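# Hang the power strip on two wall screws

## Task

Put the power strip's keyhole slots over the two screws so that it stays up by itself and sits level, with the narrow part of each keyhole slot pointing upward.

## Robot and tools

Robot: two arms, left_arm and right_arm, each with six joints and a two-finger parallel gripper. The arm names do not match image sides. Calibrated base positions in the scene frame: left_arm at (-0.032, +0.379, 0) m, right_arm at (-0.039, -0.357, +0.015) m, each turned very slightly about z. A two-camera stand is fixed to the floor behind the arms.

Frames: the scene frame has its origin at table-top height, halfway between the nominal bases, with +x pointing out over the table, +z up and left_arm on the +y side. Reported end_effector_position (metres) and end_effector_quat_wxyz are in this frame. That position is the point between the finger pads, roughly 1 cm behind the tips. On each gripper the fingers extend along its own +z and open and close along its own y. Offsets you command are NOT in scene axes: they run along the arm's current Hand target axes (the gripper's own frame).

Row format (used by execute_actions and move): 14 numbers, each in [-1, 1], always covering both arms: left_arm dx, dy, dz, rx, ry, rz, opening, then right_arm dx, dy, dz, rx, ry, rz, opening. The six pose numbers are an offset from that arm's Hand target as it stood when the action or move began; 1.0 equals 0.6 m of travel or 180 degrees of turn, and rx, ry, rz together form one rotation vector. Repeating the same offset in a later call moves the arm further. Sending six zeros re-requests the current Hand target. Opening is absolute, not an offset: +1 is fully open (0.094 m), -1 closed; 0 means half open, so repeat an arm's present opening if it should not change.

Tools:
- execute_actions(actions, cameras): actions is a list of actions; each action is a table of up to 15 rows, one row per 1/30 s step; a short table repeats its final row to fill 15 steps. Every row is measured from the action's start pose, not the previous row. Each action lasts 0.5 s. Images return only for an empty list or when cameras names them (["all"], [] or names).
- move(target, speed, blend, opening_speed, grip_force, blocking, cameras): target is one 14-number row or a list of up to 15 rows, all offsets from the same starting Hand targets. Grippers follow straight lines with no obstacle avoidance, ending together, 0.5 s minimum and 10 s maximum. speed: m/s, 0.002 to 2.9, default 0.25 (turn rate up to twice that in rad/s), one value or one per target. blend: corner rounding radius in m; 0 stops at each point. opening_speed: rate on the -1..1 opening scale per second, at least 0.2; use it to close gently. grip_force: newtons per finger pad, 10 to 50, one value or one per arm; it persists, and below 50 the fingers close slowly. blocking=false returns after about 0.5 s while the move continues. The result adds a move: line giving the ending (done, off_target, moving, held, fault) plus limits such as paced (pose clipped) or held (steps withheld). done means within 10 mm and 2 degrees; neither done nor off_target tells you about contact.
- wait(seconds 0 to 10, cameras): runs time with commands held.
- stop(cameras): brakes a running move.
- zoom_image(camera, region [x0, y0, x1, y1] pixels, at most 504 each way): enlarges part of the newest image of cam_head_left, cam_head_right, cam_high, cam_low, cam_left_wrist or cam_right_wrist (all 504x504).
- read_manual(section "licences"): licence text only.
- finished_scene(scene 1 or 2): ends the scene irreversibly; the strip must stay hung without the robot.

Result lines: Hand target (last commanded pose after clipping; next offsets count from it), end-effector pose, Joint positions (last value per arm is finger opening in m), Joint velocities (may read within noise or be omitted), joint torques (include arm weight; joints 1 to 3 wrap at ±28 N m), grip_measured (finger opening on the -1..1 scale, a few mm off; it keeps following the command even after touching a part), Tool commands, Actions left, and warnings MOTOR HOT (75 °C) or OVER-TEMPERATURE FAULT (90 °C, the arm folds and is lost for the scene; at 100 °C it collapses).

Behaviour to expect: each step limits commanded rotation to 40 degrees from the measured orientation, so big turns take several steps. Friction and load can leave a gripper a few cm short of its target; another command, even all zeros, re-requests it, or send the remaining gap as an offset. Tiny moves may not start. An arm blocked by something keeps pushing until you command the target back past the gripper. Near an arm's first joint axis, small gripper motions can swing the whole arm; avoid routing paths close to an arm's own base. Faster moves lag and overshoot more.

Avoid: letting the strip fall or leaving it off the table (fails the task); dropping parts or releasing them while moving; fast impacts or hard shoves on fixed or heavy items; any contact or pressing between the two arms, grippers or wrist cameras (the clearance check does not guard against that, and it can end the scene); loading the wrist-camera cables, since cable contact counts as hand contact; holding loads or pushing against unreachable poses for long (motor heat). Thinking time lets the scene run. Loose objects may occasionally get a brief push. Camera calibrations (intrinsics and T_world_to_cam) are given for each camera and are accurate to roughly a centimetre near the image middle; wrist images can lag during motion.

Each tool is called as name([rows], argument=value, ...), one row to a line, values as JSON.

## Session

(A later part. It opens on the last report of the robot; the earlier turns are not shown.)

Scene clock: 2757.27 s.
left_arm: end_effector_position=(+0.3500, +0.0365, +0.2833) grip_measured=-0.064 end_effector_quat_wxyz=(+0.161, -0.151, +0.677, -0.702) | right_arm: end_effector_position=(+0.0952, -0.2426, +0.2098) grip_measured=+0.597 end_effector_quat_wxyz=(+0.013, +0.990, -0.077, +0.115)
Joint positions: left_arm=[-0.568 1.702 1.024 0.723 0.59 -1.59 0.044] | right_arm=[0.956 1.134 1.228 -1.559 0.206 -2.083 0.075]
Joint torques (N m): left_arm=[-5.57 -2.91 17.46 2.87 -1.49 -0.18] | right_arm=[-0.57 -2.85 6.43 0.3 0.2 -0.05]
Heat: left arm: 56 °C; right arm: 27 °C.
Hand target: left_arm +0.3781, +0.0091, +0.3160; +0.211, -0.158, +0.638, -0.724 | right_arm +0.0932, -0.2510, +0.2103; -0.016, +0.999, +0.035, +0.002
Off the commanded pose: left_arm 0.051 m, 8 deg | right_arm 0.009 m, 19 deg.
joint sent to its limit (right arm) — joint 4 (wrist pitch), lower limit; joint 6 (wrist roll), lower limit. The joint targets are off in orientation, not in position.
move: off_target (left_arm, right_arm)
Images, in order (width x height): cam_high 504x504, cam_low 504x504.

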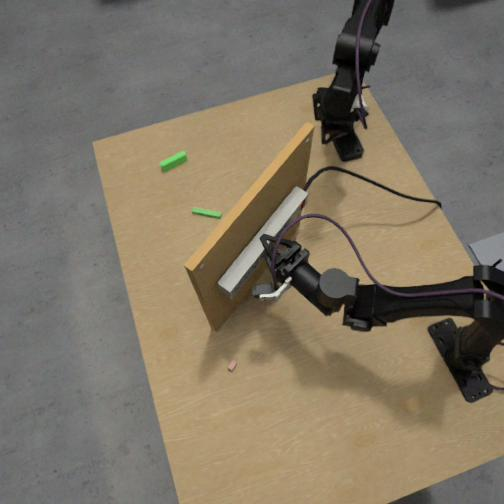

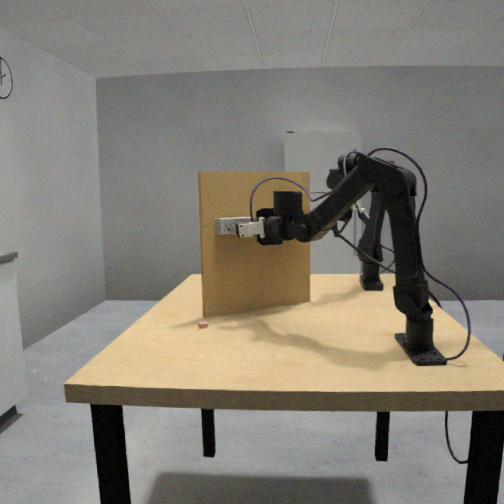

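move([
  [0,0,-0.1,0,0,0,-1,0,0,0,0,0,0,0.6],
  [0.009,-0.003,0.0,0.0,0,0,-1,0,0,0,0,0,0,0.6],
], speed=0.08, cameras=["cam_high","cam_low"])

zoom_image(camera="cam_high", region=[200, 180, 320, 300])

zoom_image(camera="cam_low", region=[190, 190, 310, 280])

Scene clock: 2769.97 s.
left_arm: end_effector_position=(+0.3439, +0.0322, +0.2834) grip_measured=-0.064 end_effector_quat_wxyz=(+0.161, -0.147, +0.680, -0.700) | right_arm: end_effector_position=(+0.0952, -0.2426, +0.2098) grip_measured=+0.597 end_effector_quat_wxyz=(+0.013, +0.990, -0.077, +0.115)
Joint positions: left_arm=[-0.585 1.691 1.017 0.713 0.579 -1.579 0.044] | right_arm=[0.956 1.134 1.228 -1.559 0.206 -2.083 0.075]
Joint torques (N m): left_arm=[-4.98 -2.93 17.47 2.9 -1.51 -0.33] | right_arm=[-0.58 -2.85 6.45 0.3 0.2 -0.05]
Heat: left arm: 58 °C; right arm: 27 °C.
Hand target: left_arm +0.3733, +0.0065, +0.3177; +0.211, -0.158, +0.638, -0.724 | right_arm +0.0932, -0.2510, +0.2103; -0.016, +0.999, +0.035, +0.002
Off the commanded pose: left_arm 0.052 m, 8 deg | right_arm 0.009 m, 19 deg.
joint sent to its limit (right arm) — joint 4 (wrist pitch), lower limit; joint 6 (wrist roll), lower limit. The joint targets are off in orientation, not in position.
move: off_target (left_arm, right_arm)
Images, in order (width x height): cam_high 504x504, cam_low 504x504.

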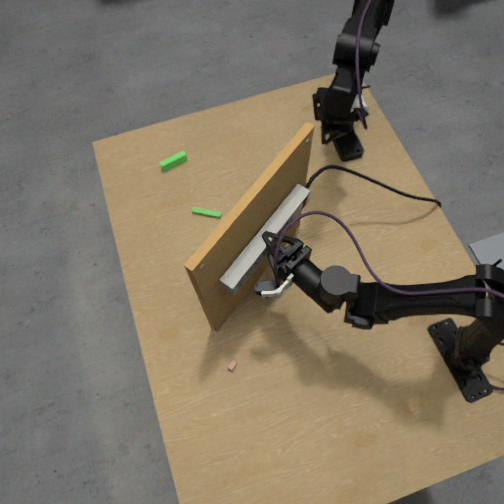

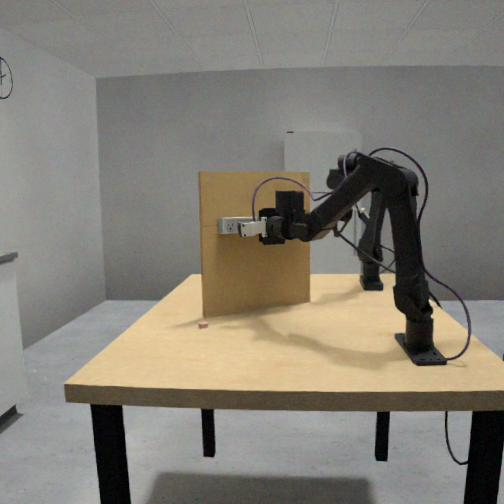

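Scaled by 4.200 from the camera's 504x504 image, which has a finer 720x720 frame.

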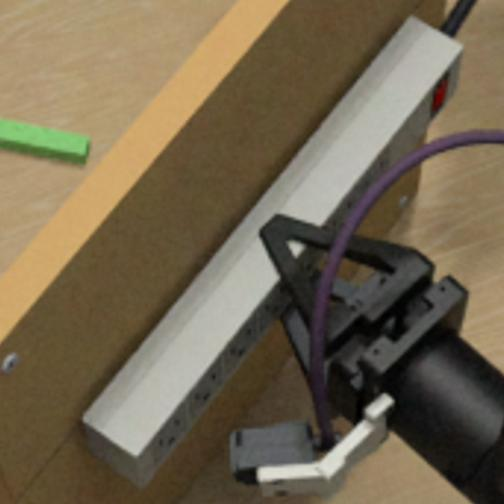

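Scaled by 4.200 from the camera's 504x504 image, which has a finer 720x720 frame.

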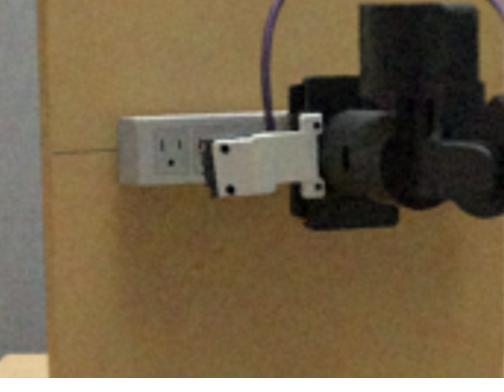

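move([
  [0,0,-0.1,0,0,0,-1,0,0,0,0,0,0,0.6],
  [-0.003,0.0,0.01,0.0,0,0,-1,0,0,0,0,0,0,0.6],
], speed=0.08, cameras=["cam_high","cam_low"])

zoom_image(camera="cam_high", region=[200, 180, 320, 300])

zoom_image(camera="cam_low", region=[190, 190, 310, 280])

Scene clock: 2778.83 s.
left_arm: end_effector_position=(+0.3439, +0.0309, +0.2870) grip_measured=-0.064 end_effector_quat_wxyz=(+0.154, -0.135, +0.681, -0.703) | right_arm: end_effector_position=(+0.0952, -0.2426, +0.2098) grip_measured=+0.597 end_effector_quat_wxyz=(+0.013, +0.990, -0.077, +0.115)
Joint positions: left_arm=[-0.577 1.7 1.038 0.707 0.615 -1.578 0.044] | right_arm=[0.956 1.134 1.228 -1.559 0.206 -2.083 0.075]
Joint torques (N m): left_arm=[-5.86 -2.4 17.55 2.92 -1.9 -0.35] | right_arm=[-0.58 -2.85 6.45 0.3 0.2 -0.05]
Heat: left arm: 58 °C; right arm: 27 °C.
Hand target: left_arm +0.3779, +0.0023, +0.3184; +0.211, -0.158, +0.638, -0.724 | right_arm +0.0932, -0.2510, +0.2103; -0.016, +0.999, +0.035, +0.002
Off the commanded pose: left_arm 0.054 m, 9 deg | right_arm 0.009 m, 19 deg.
joint sent to its limit (right arm) — joint 4 (wrist pitch), lower limit; joint 6 (wrist roll), lower limit. The joint targets are off in orientation, not in position.
move: off_target (left_arm, right_arm)
Images, in order (width x height): cam_high 504x504, cam_low 504x504.

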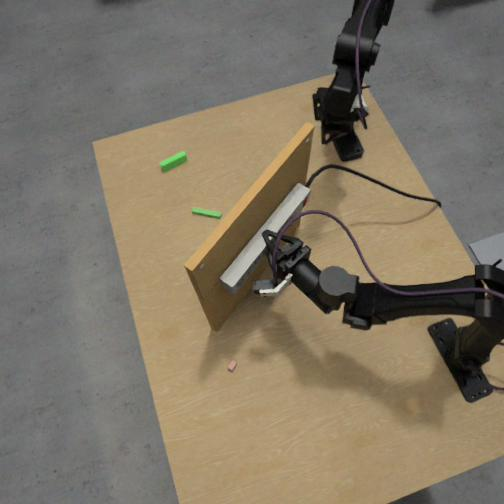

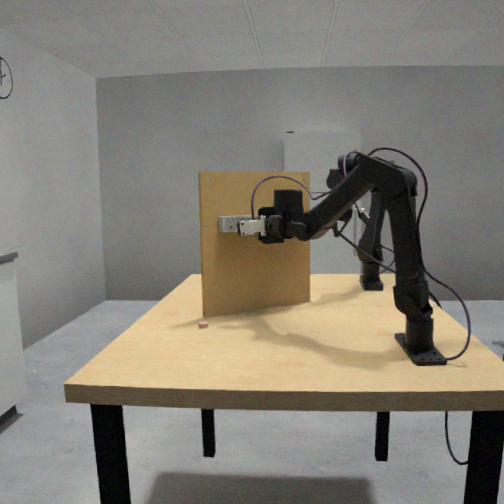

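Scaled by 4.200 from the camera's 504x504 image, which has a finer 720x720 frame.

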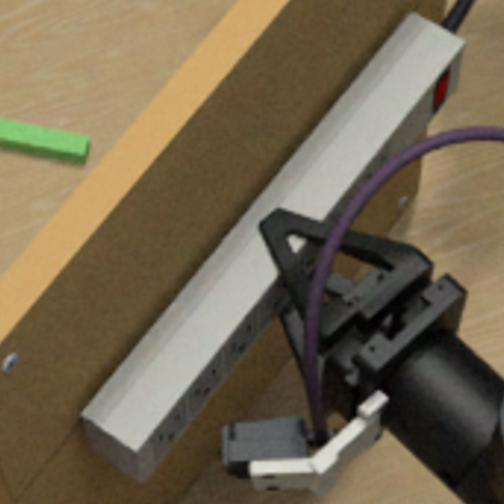

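Scaled by 4.200 from the camera's 504x504 image, which has a finer 720x720 frame.

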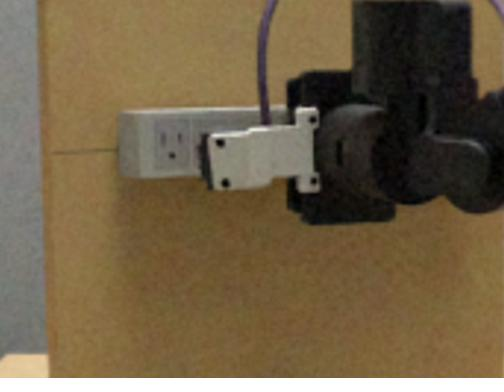

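move([
  [0,0,-0.1,0,0,0,-1,0,0,0,0,0,0,0.6],
  [-0.005,0.004,0.0,0.0,0,0,-1,0,0,0,0,0,0,0.6],
], speed=0.08, cameras=["cam_high","cam_low"])

zoom_image(camera="cam_high", region=[200, 180, 320, 300])

zoom_image(camera="cam_low", region=[190, 190, 310, 280])

Scene clock: 2788.80 s.
left_arm: end_effector_position=(+0.3459, +0.0306, +0.2794) grip_measured=-0.064 end_effector_quat_wxyz=(+0.148, -0.140, +0.684, -0.700) | right_arm: end_effector_position=(+0.0952, -0.2426, +0.2098) grip_measured=+0.597 end_effector_quat_wxyz=(+0.013, +0.990, -0.077, +0.115)
Joint positions: left_arm=[-0.574 1.713 1.034 0.709 0.617 -1.581 0.044] | right_arm=[0.956 1.134 1.228 -1.559 0.206 -2.083 0.075]
Joint torques (N m): left_arm=[-5.26 -3.11 17.84 2.94 -1.83 -0.31] | right_arm=[-0.58 -2.86 6.45 0.3 0.2 -0.05]
Heat: left arm: 57 °C; right arm: 27 °C.
Hand target: left_arm +0.3807, +0.0036, +0.3162; +0.211, -0.159, +0.638, -0.724 | right_arm +0.0932, -0.2510, +0.2103; -0.016, +0.999, +0.035, +0.002
Off the commanded pose: left_arm 0.057 m, 10 deg | right_arm 0.009 m, 19 deg.
joint sent to its limit (right arm) — joint 4 (wrist pitch), lower limit; joint 6 (wrist roll), lower limit. The joint targets are off in orientation, not in position.
move: off_target (left_arm, right_arm)
Images, in order (width x height): cam_high 504x504, cam_low 504x504.

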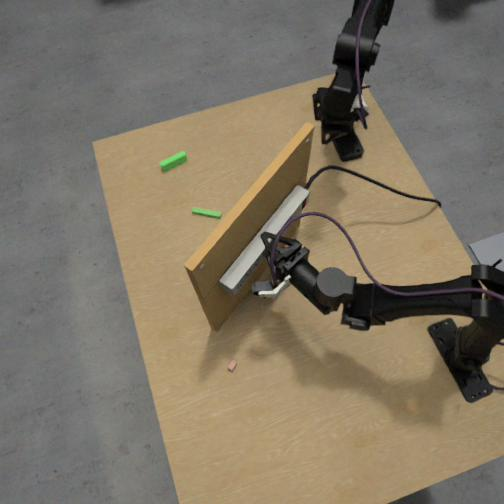

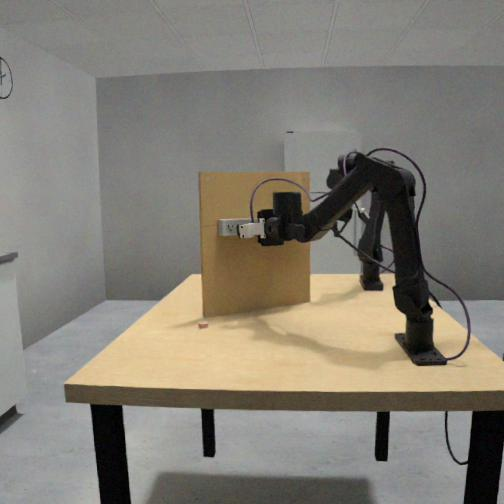

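Scaled by 4.200 from the camera's 504x504 image, which has a finer 720x720 frame.

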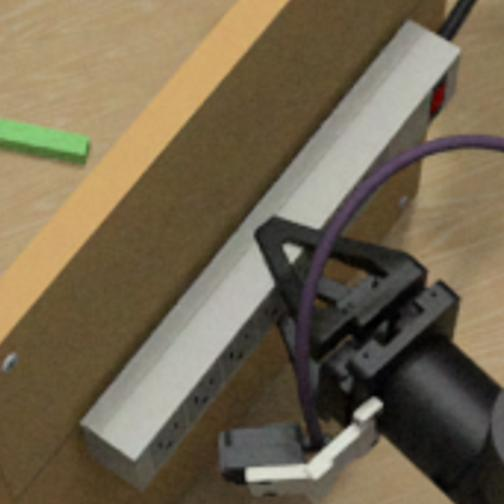

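Scaled by 4.200 from the camera's 504x504 image, which has a finer 720x720 frame.

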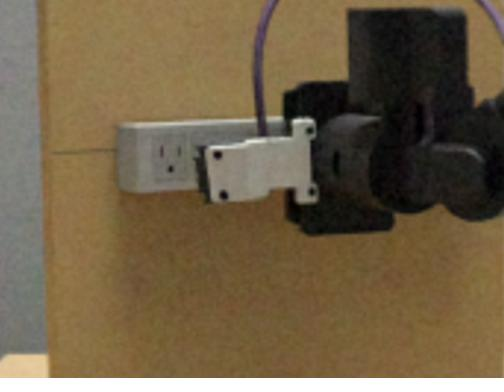

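move([
  [0,0,-0.1,0,0,0,-1,0,0,0,0,0,0,0.6],
  [0.001,-0.003,0.002,0.0,0,0,-1,0,0,0,0,0,0,0.6],
], speed=0.08, cameras=["cam_high","cam_low"])

zoom_image(camera="cam_high", region=[200, 180, 320, 300])

zoom_image(camera="cam_low", region=[190, 190, 310, 280])

Scene clock: 2805.53 s.
left_arm: end_effector_position=(+0.3491, +0.0331, +0.2742) grip_measured=-0.064 end_effector_quat_wxyz=(+0.152, -0.154, +0.688, -0.692) | right_arm: end_effector_position=(+0.0952, -0.2426, +0.2098) grip_measured=+0.597 end_effector_quat_wxyz=(+0.013, +0.990, -0.077, +0.115)
Joint positions: left_arm=[-0.574 1.709 1.029 0.686 0.592 -1.579 0.044] | right_arm=[0.956 1.134 1.228 -1.559 0.206 -2.083 0.075]
Joint torques (N m): left_arm=[-5.72 -3.1 18.41 3.16 -1.6 -0.36] | right_arm=[-0.58 -2.86 6.43 0.3 0.2 -0.05]
Heat: left arm: 60 °C; right arm: 27 °C.
Hand target: left_arm +0.3806, +0.0024, +0.3179; +0.211, -0.159, +0.638, -0.723 | right_arm +0.0932, -0.2510, +0.2103; -0.016, +0.999, +0.035, +0.002
Off the commanded pose: left_arm 0.062 m, 10 deg | right_arm 0.009 m, 19 deg.
joint sent to its limit (right arm) — joint 4 (wrist pitch), lower limit; joint 6 (wrist roll), lower limit. The joint targets are off in orientation, not in position.
move: off_target (left_arm, right_arm)
Images, in order (width x height): cam_high 504x504, cam_low 504x504.

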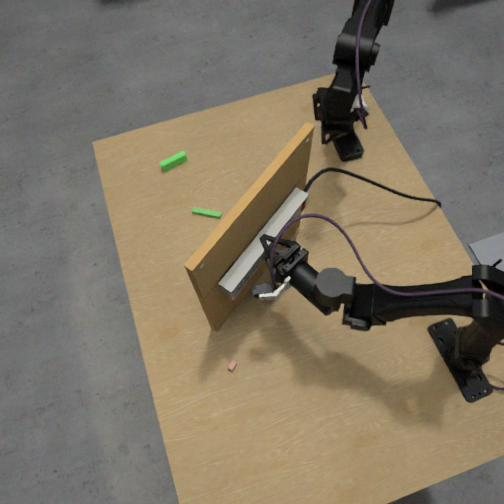

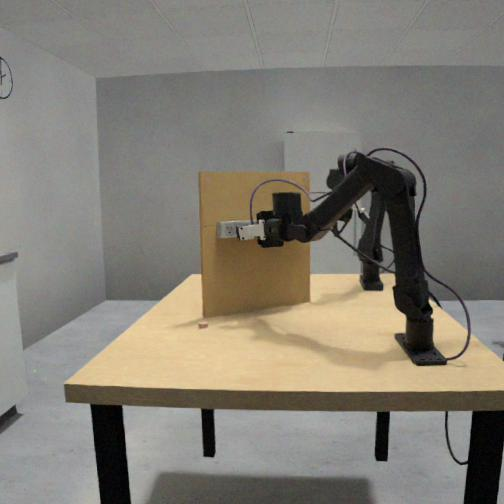

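Scaled by 4.200 from the camera's 504x504 image, which has a finer 720x720 frame.

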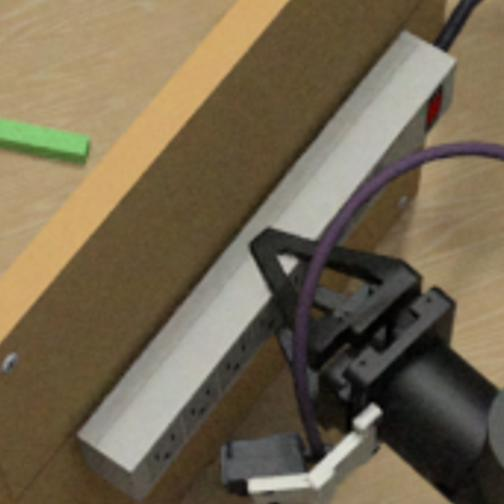

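Scaled by 4.200 from the camera's 504x504 image, which has a finer 720x720 frame.

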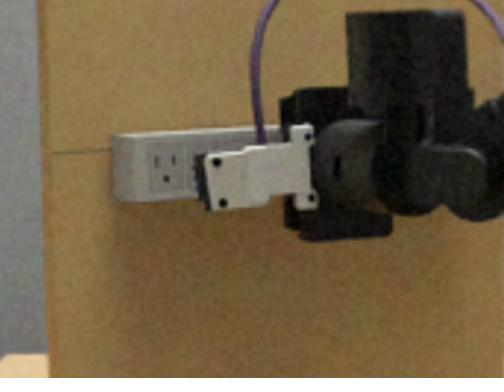

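move([
  [0.004,-0.03,-0.14,0,0,0,-1,0,0,0,0,0,0,0.6],
  [0.004,-0.03,-0.03,0.0,0,0,-1,0,0,0,0,0,0,0.6],
], speed=0.1, cameras=["cam_high","cam_low"])

zoom_image(camera="cam_high", region=[200, 180, 320, 300])

zoom_image(camera="cam_low", region=[190, 190, 310, 280])

Scene clock: 2819.70 s.
left_arm: end_effector_position=(+0.3440, +0.0237, +0.3035) grip_measured=-0.064 end_effector_quat_wxyz=(+0.168, -0.146, +0.673, -0.705) | right_arm: end_effector_position=(+0.0952, -0.2426, +0.2098) grip_measured=+0.597 end_effector_quat_wxyz=(+0.013, +0.990, -0.077, +0.115)
Joint positions: left_arm=[-0.609 1.682 1.073 0.669 0.546 -1.582 0.044] | right_arm=[0.956 1.134 1.228 -1.559 0.206 -2.083 0.075]
Joint torques (N m): left_arm=[-0.88 -5.79 14.23 2.72 -1.02 -0.24] | right_arm=[-0.58 -2.85 6.45 0.3 0.2 -0.05]
Heat: left arm: 62 °C; right arm: 27 °C.
Hand target: left_arm +0.3677, +0.0184, +0.3334; +0.211, -0.158, +0.638, -0.724 | right_arm +0.0932, -0.2510, +0.2103; -0.016, +0.999, +0.035, +0.002
Off the commanded pose: left_arm 0.038 m, 7 deg | right_arm 0.009 m, 19 deg.
joint sent to its limit (right arm) — joint 4 (wrist pitch), lower limit; joint 6 (wrist roll), lower limit. The joint targets are off in orientation, not in position.
move: off_target (left_arm, right_arm)
Images, in order (width x height): cam_high 504x504, cam_low 504x504.

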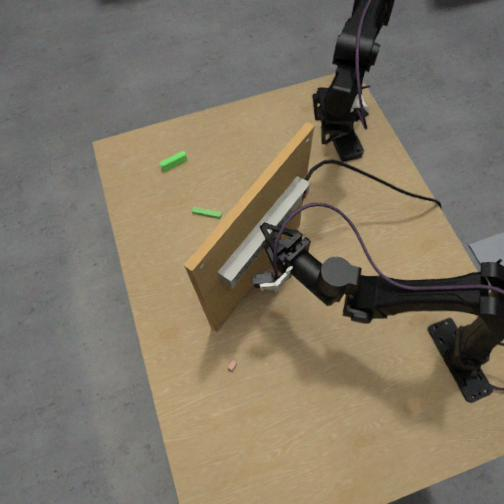

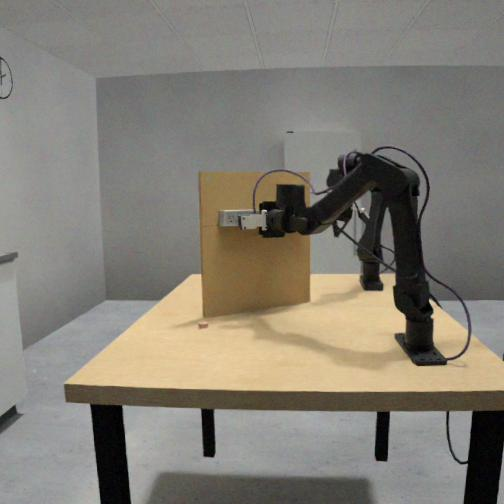

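Scaled by 4.200 from the camera's 504x504 image, which has a finer 720x720 frame.

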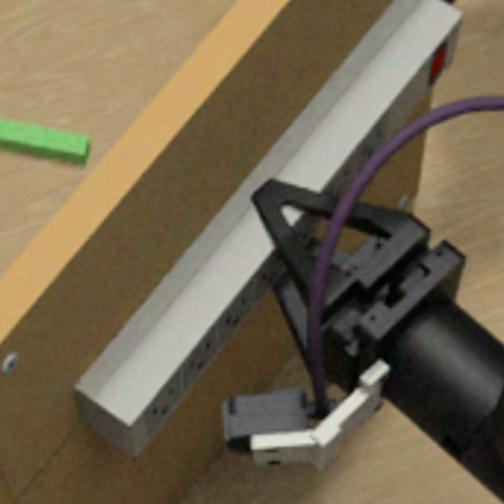

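Scaled by 4.200 from the camera's 504x504 image, which has a finer 720x720 frame.

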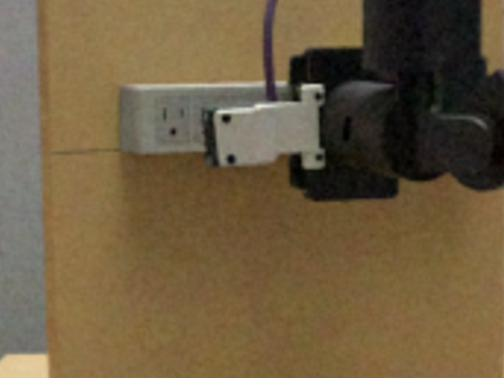

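move([
  [0,0,-0.1,0,0,0,-1,0,0,0,0,0,0,0.6],
  [0,0.016,-0.01,0.0,0,0,-1,0,0,0,0,0,0,0.6],
], speed=0.1, cameras=["cam_high","cam_low"])

zoom_image(camera="cam_high", region=[200, 180, 320, 300])

zoom_image(camera="cam_low", region=[190, 190, 310, 280])

Scene clock: 2834.83 s.
left_arm: end_effector_position=(+0.3437, +0.0295, +0.2971) grip_measured=-0.064 end_effector_quat_wxyz=(+0.171, -0.150, +0.670, -0.707) | right_arm: end_effector_position=(+0.0952, -0.2426, +0.2098) grip_measured=+0.597 end_effector_quat_wxyz=(+0.013, +0.990, -0.077, +0.115)
Joint positions: left_arm=[-0.6 1.679 1.034 0.712 0.545 -1.589 0.044] | right_arm=[0.956 1.134 1.228 -1.559 0.206 -2.083 0.075]
Joint torques (N m): left_arm=[-1.28 -5.09 13.75 2.75 -0.94 -0.15] | right_arm=[-0.59 -2.85 6.43 0.3 0.2 -0.05]
Heat: left arm: 59 °C; right arm: 27 °C.
Hand target: left_arm +0.3657, +0.0226, +0.3230; +0.211, -0.158, +0.638, -0.724 | right_arm +0.0932, -0.2510, +0.2103; -0.016, +0.999, +0.035, +0.002
Off the commanded pose: left_arm 0.035 m, 6 deg | right_arm 0.009 m, 19 deg.
joint sent to its limit (right arm) — joint 4 (wrist pitch), lower limit; joint 6 (wrist roll), lower limit. The joint targets are off in orientation, not in position.
move: off_target (left_arm, right_arm)
Images, in order (width x height): cam_high 504x504, cam_low 504x504.

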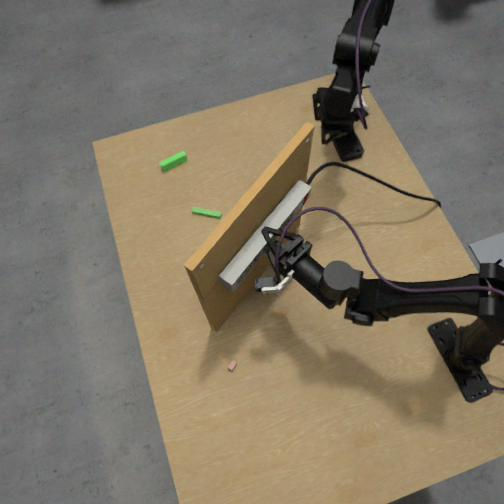

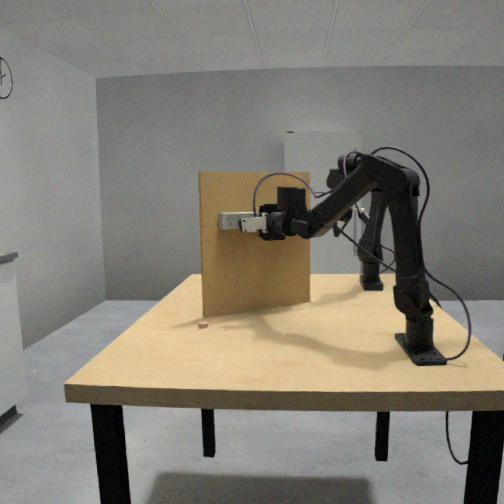

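Scaled by 4.200 from the camera's 504x504 image, which has a finer 720x720 frame.

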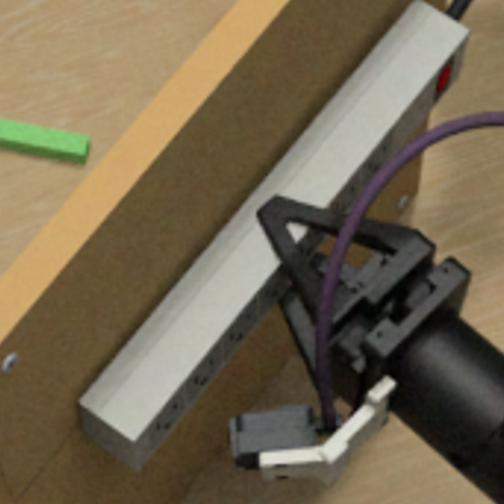

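Scaled by 4.200 from the camera's 504x504 image, which has a finer 720x720 frame.

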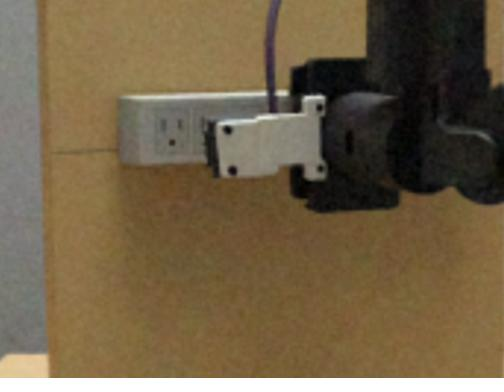

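move([
  [-0.006,0.02,0.01,0,0,0,-1,0,0,0,0,0,0,0.6],
  [-0.008,0.075,0.005,-0.01,0,0,-1,0,0,0,0,0,0,0.6],
], speed=0.02, blend=0.003, cameras=["cam_high","cam_low"])

zoom_image(camera="cam_high", region=[200, 180, 320, 300])

zoom_image(camera="cam_low", region=[190, 190, 310, 280])

Scene clock: 2847.67 s.
left_arm: end_effector_position=(+0.3449, +0.0283, +0.2962) grip_measured=-0.064 end_effector_quat_wxyz=(-0.164, +0.113, -0.652, +0.731) | right_arm: end_effector_position=(+0.0952, -0.2426, +0.2098) grip_measured=+0.597 end_effector_quat_wxyz=(+0.013, +0.990, -0.077, +0.115)
Joint positions: left_arm=[-0.576 1.745 1.03 0.868 0.63 -1.613 0.044] | right_arm=[0.956 1.134 1.228 -1.559 0.206 -2.083 0.075]
Joint torques (N m): left_arm=[-2.67 -3.41 9.87 1.93 -1.8 0.34] | right_arm=[-0.58 -2.85 6.43 0.3 0.2 -0.05]
Heat: left arm: 58 °C; right arm: 27 °C.
Hand target: left_arm +0.3759, +0.0180, +0.2792; -0.208, +0.162, -0.649, +0.714 | right_arm +0.0932, -0.2510, +0.2103; -0.016, +0.999, +0.035, +0.002
Off the commanded pose: left_arm 0.037 m, 8 deg | right_arm 0.009 m, 19 deg.
joint sent to its limit (right arm) — joint 4 (wrist pitch), lower limit; joint 6 (wrist roll), lower limit. The joint targets are off in orientation, not in position.
move: off_target (left_arm, right_arm)
Images, in order (width x height): cam_high 504x504, cam_low 504x504.

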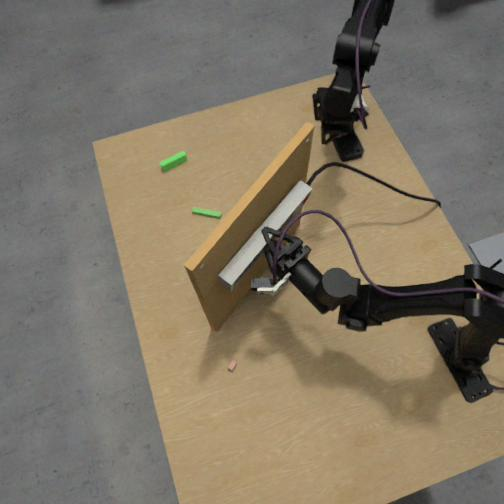

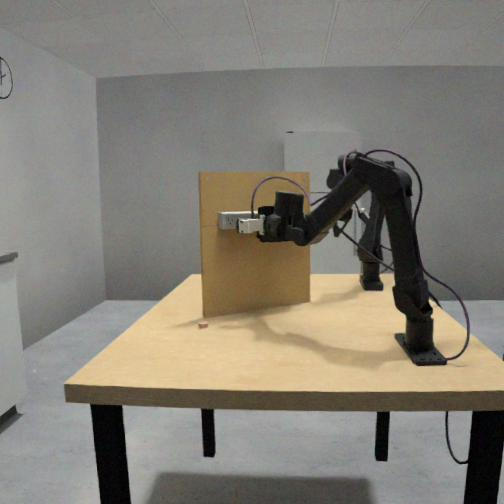

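Scaled by 4.200 from the camera's 504x504 image, which has a finer 720x720 frame.

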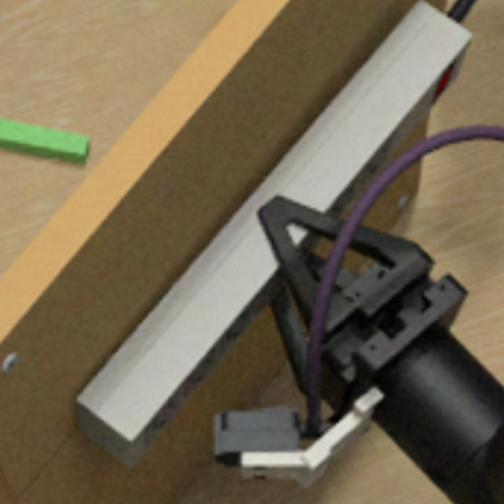

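Scaled by 4.200 from the camera's 504x504 image, which has a finer 720x720 frame.

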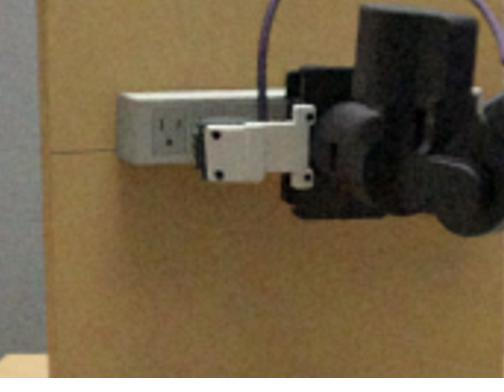

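move([
  [0.0,0.02,-0.01,-0.04,0,0,-1,0,0,0,0,0,0,0.6],
  [0,0.05,-0.01,-0.06,0,0,-1,0,0,0,0,0,0,0.6],
], speed=0.02, blend=0.003, cameras=["cam_high","cam_low"])

zoom_image(camera="cam_high", region=[200, 180, 320, 300])

zoom_image(camera="cam_low", region=[190, 190, 310, 280])

Scene clock: 2860.97 s.
left_arm: end_effector_position=(+0.3454, +0.0284, +0.2946) grip_measured=-0.064 end_effector_quat_wxyz=(+0.161, -0.121, +0.670, -0.715) | right_arm: end_effector_position=(+0.0952, -0.2426, +0.2098) grip_measured=+0.597 end_effector_quat_wxyz=(+0.013, +0.990, -0.077, +0.115)
Joint positions: left_arm=[-0.577 1.718 1.05 0.759 0.624 -1.581 0.044] | right_arm=[0.956 1.134 1.228 -1.559 0.206 -2.083 0.075]
Joint torques (N m): left_arm=[-2.17 -4.79 8.5 0.48 -1.56 1.11] | right_arm=[-0.58 -2.85 6.43 0.3 0.2 -0.05]
Heat: left arm: 55 °C; right arm: 27 °C.
Hand target: left_arm +0.3756, +0.0211, +0.2486; +0.192, -0.181, +0.713, -0.649 | right_arm +0.0932, -0.2510, +0.2103; -0.016, +0.999, +0.035, +0.002
Off the commanded pose: left_arm 0.055 m, 12 deg | right_arm 0.009 m, 19 deg.
joint sent to its limit (right arm) — joint 4 (wrist pitch), lower limit; joint 6 (wrist roll), lower limit. The joint targets are off in orientation, not in position.
move: off_target (left_arm, right_arm)
Images, in order (width x height): cam_high 504x504, cam_low 504x504.

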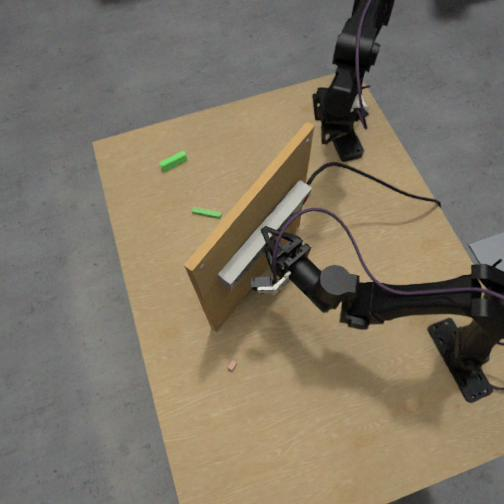

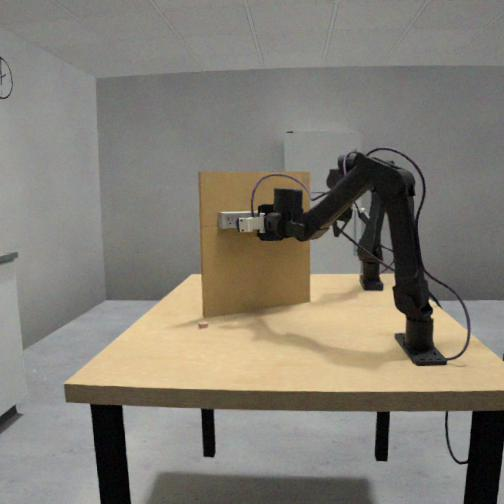

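Scaled by 4.200 from the camera's 504x504 image, which has a finer 720x720 frame.

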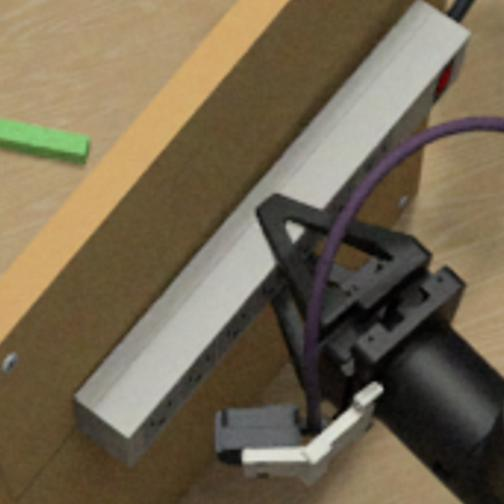

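Scaled by 4.200 from the camera's 504x504 image, which has a finer 720x720 frame.

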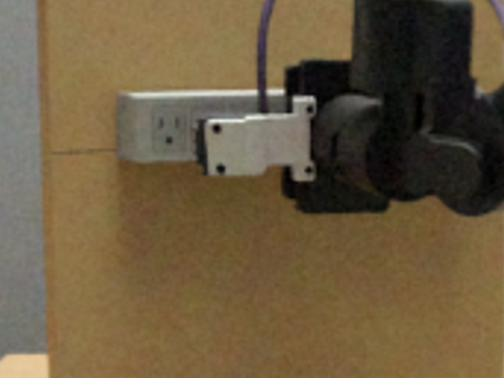

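move([
  [0,-0.03,-0.07,0.07,0,0,-1,0,0,0,0,0,0,0.6],
  [0.015,-0.108,-0.08,0.07,0,0,-1,0,0,0,0,0,0,0.6],
], speed=0.15, cameras=["cam_high","cam_low"])

zoom_image(camera="cam_high", region=[200, 180, 320, 300])

zoom_image(camera="cam_low", region=[190, 190, 310, 280])

Scene clock: 2888.13 s.
left_arm: end_effector_position=(+0.3381, +0.0466, +0.2691) grip_measured=-0.064 end_effector_quat_wxyz=(+0.170, -0.168, +0.679, -0.694) | right_arm: end_effector_position=(+0.0952, -0.2426, +0.2098) grip_measured=+0.597 end_effector_quat_wxyz=(+0.013, +0.990, -0.077, +0.115)
Joint positions: left_arm=[-0.578 1.65 0.921 0.755 0.541 -1.587 0.044] | right_arm=[0.956 1.134 1.228 -1.559 0.206 -2.083 0.075]
Joint torques (N m): left_arm=[0.02 -11.64 10.3 2.72 -0.55 -0.26] | right_arm=[-0.58 -2.85 6.43 0.3 0.2 -0.05]
Heat: left arm: 51 °C; right arm: 27 °C.
Hand target: left_arm +0.3440, +0.0517, +0.3168; +0.211, -0.158, +0.638, -0.724 | right_arm +0.0932, -0.2510, +0.2103; -0.016, +0.999, +0.035, +0.002
Off the commanded pose: left_arm 0.048 m, 7 deg | right_arm 0.009 m, 19 deg.
joint sent to its limit (right arm) — joint 4 (wrist pitch), lower limit; joint 6 (wrist roll), lower limit. The joint targets are off in orientation, not in position.
move: off_target (left_arm, right_arm)
Images, in order (width x height): cam_high 504x504, cam_low 504x504.

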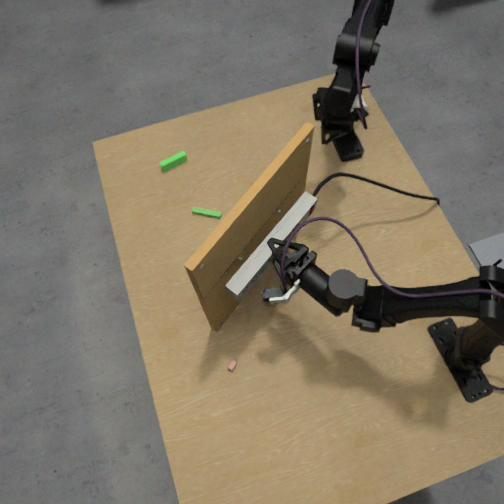

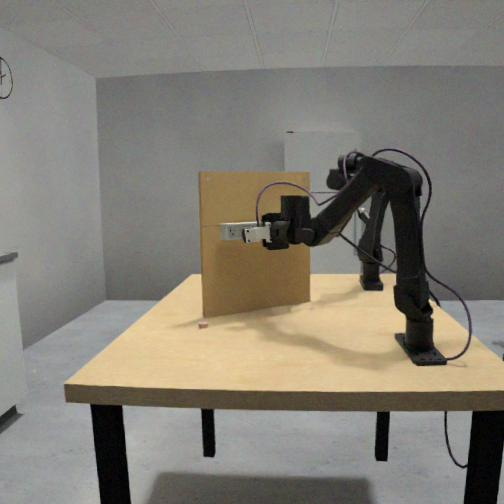

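Scaled by 4.200 from the camera's 504x504 image, which has a finer 720x720 frame.

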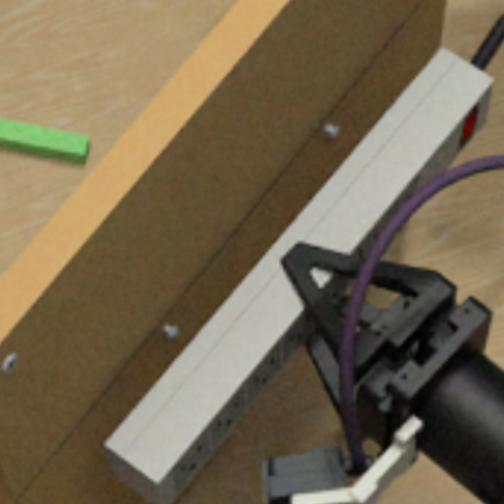

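Scaled by 4.200 from the camera's 504x504 image, which has a finer 720x720 frame.

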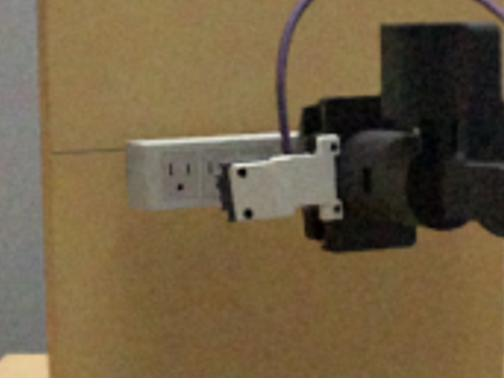

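move(target=[0,0.008,0.078,0.0,0,0,-1,0,0,0,0,0,0,0.6], speed=0.08, cameras=["cam_high","cam_low"])

zoom_image(camera="cam_high", region=[200, 180, 320, 300])

zoom_image(camera="cam_low", region=[190, 190, 310, 280])

Scene clock: 2895.93 s.
left_arm: end_effector_position=(+0.3373, +0.0253, +0.2892) grip_measured=-0.064 end_effector_quat_wxyz=(+0.161, -0.140, +0.676, -0.705) | right_arm: end_effector_position=(+0.0952, -0.2426, +0.2098) grip_measured=+0.597 end_effector_quat_wxyz=(+0.013, +0.990, -0.077, +0.115)
Joint positions: left_arm=[-0.608 1.685 1.019 0.721 0.566 -1.58 0.044] | right_arm=[0.956 1.134 1.228 -1.559 0.206 -2.083 0.075]
Joint torques (N m): left_arm=[-2.44 -3.66 15.92 2.83 -1.37 -0.24] | right_arm=[-0.58 -2.85 6.45 0.3 0.2 -0.05]
Heat: left arm: 52 °C; right arm: 27 °C.
Hand target: left_arm +0.3677, +0.0111, +0.3185; +0.211, -0.159, +0.638, -0.724 | right_arm +0.0932, -0.2510, +0.2103; -0.016, +0.999, +0.035, +0.002
Off the commanded pose: left_arm 0.045 m, 8 deg | right_arm 0.009 m, 19 deg.
joint sent to its limit (right arm) — joint 4 (wrist pitch), lower limit; joint 6 (wrist roll), lower limit. The joint targets are off in orientation, not in position.
move: off_target (left_arm, right_arm)
Images, in order (width x height): cam_high 504x504, cam_low 504x504.

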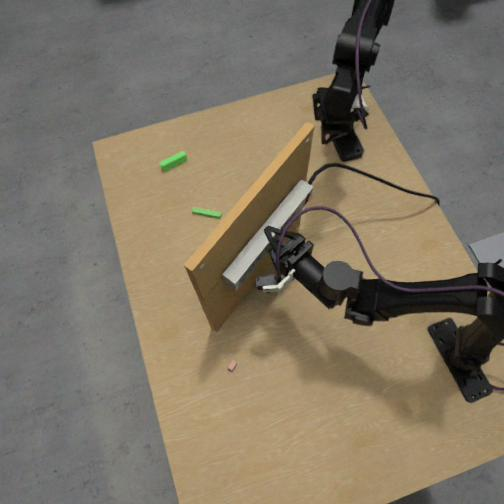

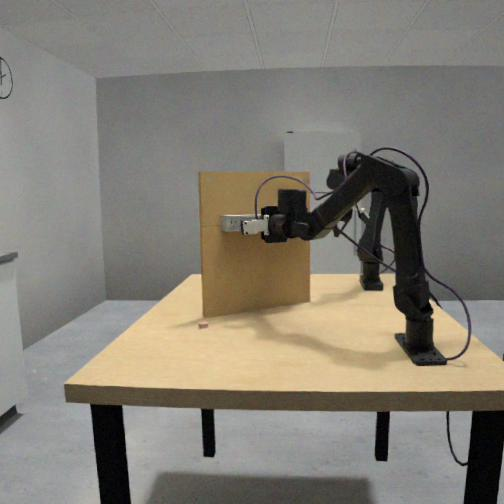

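Scaled by 4.200 from the camera's 504x504 image, which has a finer 720x720 frame.

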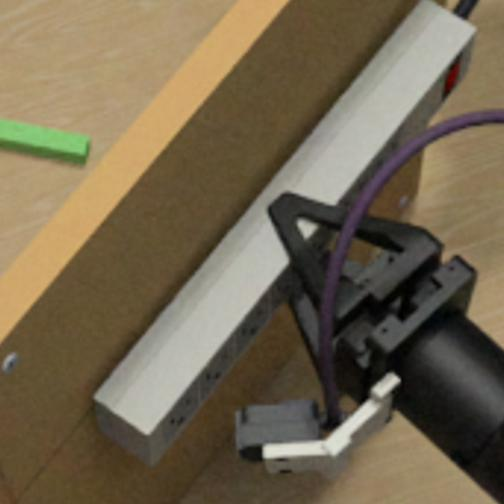

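Scaled by 4.200 from the camera's 504x504 image, which has a finer 720x720 frame.

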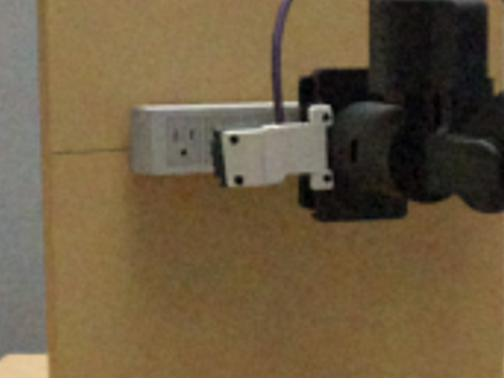

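move([
  [0,0,-0.08,0,0,0,-1,0,0,0,0,0,0,0.6],
  [-0.015,0.025,0.0,0.0,0,0,-1,0,0,0,0,0,0,0.6],
], speed=0.08, cameras=["cam_high","cam_low"])

zoom_image(camera="cam_high", region=[200, 180, 320, 300])

zoom_image(camera="cam_low", region=[190, 190, 310, 280])

Scene clock: 2907.60 s.
left_arm: end_effector_position=(+0.3464, +0.0271, +0.2763) grip_measured=-0.064 end_effector_quat_wxyz=(+0.161, -0.139, +0.675, -0.707) | right_arm: end_effector_position=(+0.0952, -0.2426, +0.2098) grip_measured=+0.597 end_effector_quat_wxyz=(+0.013, +0.990, -0.077, +0.115)
Joint positions: left_arm=[-0.589 1.733 1.014 0.78 0.585 -1.584 0.044] | right_arm=[0.956 1.134 1.228 -1.559 0.206 -2.083 0.075]
Joint torques (N m): left_arm=[-2.3 -4.19 15.5 2.75 -1.34 -0.28] | right_arm=[-0.58 -2.85 6.45 0.3 0.2 -0.05]
Heat: left arm: 54 °C; right arm: 27 °C.
Hand target: left_arm +0.3770, +0.0143, +0.3041; +0.211, -0.158, +0.638, -0.724 | right_arm +0.0932, -0.2510, +0.2103; -0.016, +0.999, +0.035, +0.002
Off the commanded pose: left_arm 0.043 m, 8 deg | right_arm 0.009 m, 19 deg.
joint sent to its limit (right arm) — joint 4 (wrist pitch), lower limit; joint 6 (wrist roll), lower limit. The joint targets are off in orientation, not in position.
move: off_target (left_arm, right_arm)
Images, in order (width x height): cam_high 504x504, cam_low 504x504.

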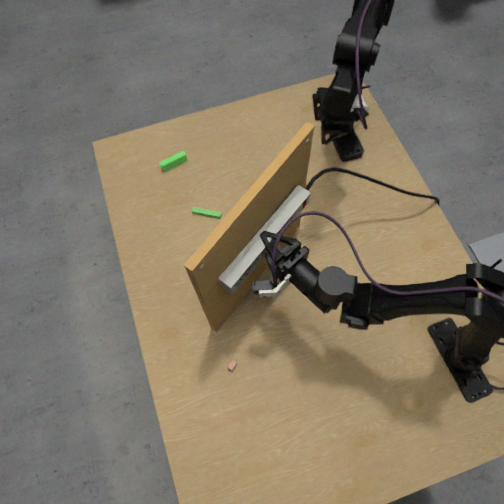

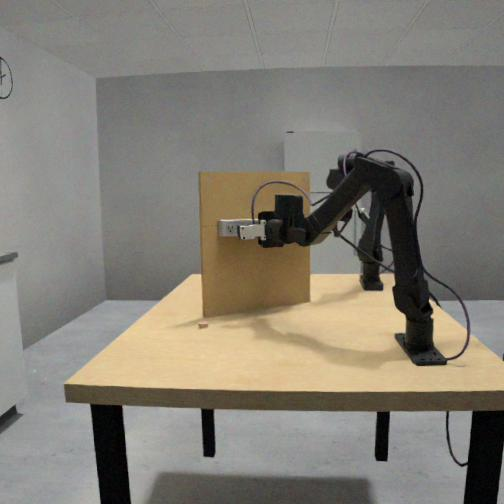

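Scaled by 4.200 from the camera's 504x504 image, which has a finer 720x720 frame.

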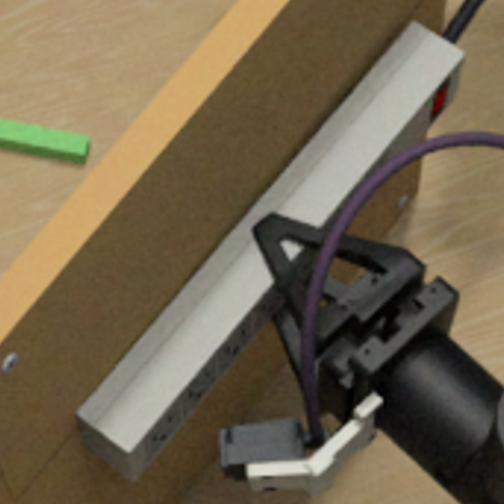

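Scaled by 4.200 from the camera's 504x504 image, which has a finer 720x720 frame.

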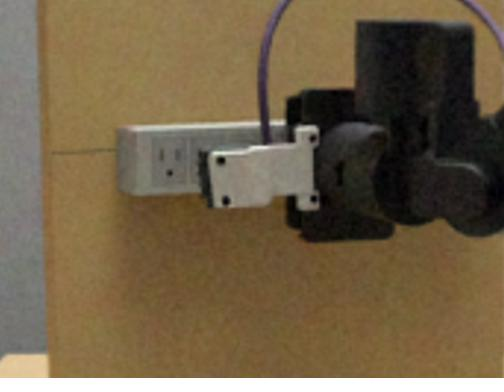

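move([
  [0.0,0.0,0.02,0,-0.02,0,-1,0,0,0,0,0,0,0.6],
  [-0.006,0.004,0.02,0,-0.025,0,-1,0,0,0,0,0,0,0.6],
  [0.006,0.004,0.02,0,-0.025,0,-1,0,0,0,0,0,0,0.6],
  [0.0,0.004,0.02,0,-0.025,0,-1,0,0,0,0,0,0,0.6],
], speed=0.05, blend=0.002, cameras=["cam_high","cam_low"])

zoom_image(camera="cam_high", region=[200, 180, 320, 300])

zoom_image(camera="cam_low", region=[190, 190, 310, 280])

Scene clock: 2917.23 s.
left_arm: end_effector_position=(+0.3469, +0.0268, +0.2764) grip_measured=-0.064 end_effector_quat_wxyz=(+0.162, -0.141, +0.674, -0.706) | right_arm: end_effector_position=(+0.0952, -0.2426, +0.2098) grip_measured=+0.597 end_effector_quat_wxyz=(+0.013, +0.990, -0.077, +0.115)
Joint positions: left_arm=[-0.592 1.733 1.014 0.78 0.578 -1.585 0.044] | right_arm=[0.956 1.134 1.228 -1.559 0.206 -2.083 0.075]
Joint torques (N m): left_arm=[-6.08 -3.82 15.88 2.65 -2.34 -0.18] | right_arm=[-0.58 -2.85 6.43 0.3 0.2 -0.05]
Heat: left arm: 54 °C; right arm: 27 °C.
Hand target: left_arm +0.3833, +0.0038, +0.3034; +0.236, -0.187, +0.629, -0.717 | right_arm +0.0932, -0.2510, +0.2103; -0.016, +0.999, +0.035, +0.002
Off the commanded pose: left_arm 0.051 m, 11 deg | right_arm 0.009 m, 19 deg.
joint sent to its limit (right arm) — joint 4 (wrist pitch), lower limit; joint 6 (wrist roll), lower limit. The joint targets are off in orientation, not in position.
move: off_target (left_arm, right_arm); blend cut to 0.0018 m at target 3
Images, in order (width x height): cam_high 504x504, cam_low 504x504.

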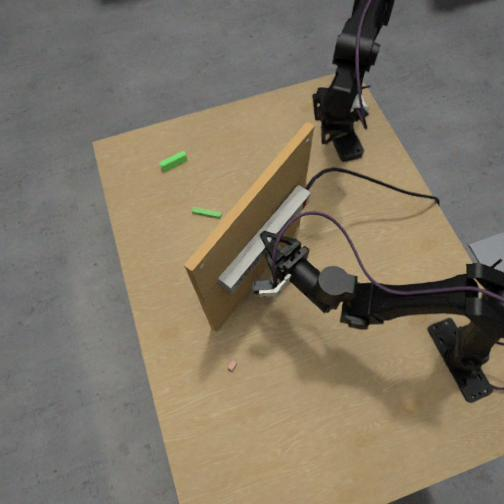

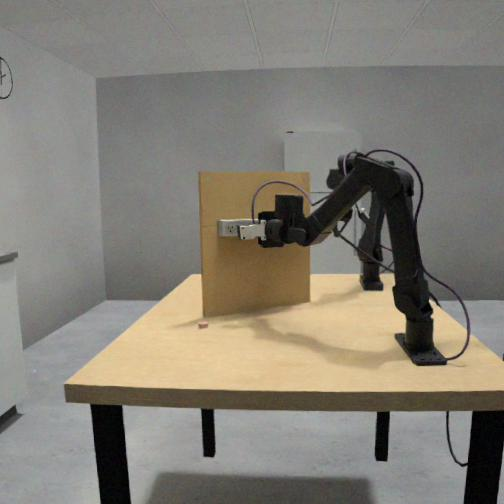

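Scaled by 4.200 from the camera's 504x504 image, which has a finer 720x720 frame.

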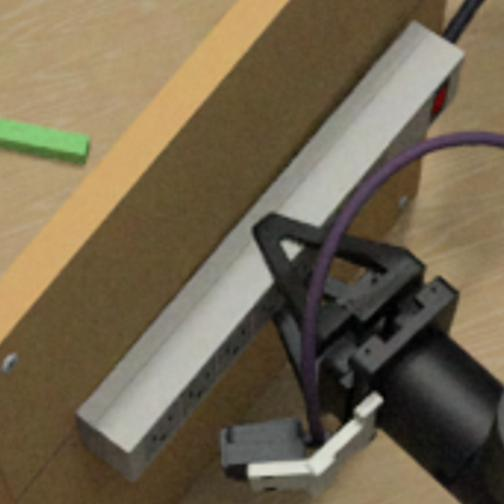

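Scaled by 4.200 from the camera's 504x504 image, which has a finer 720x720 frame.

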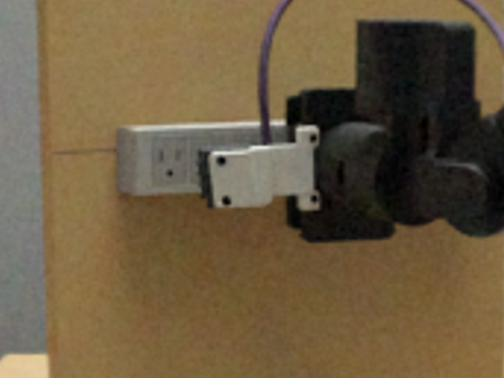

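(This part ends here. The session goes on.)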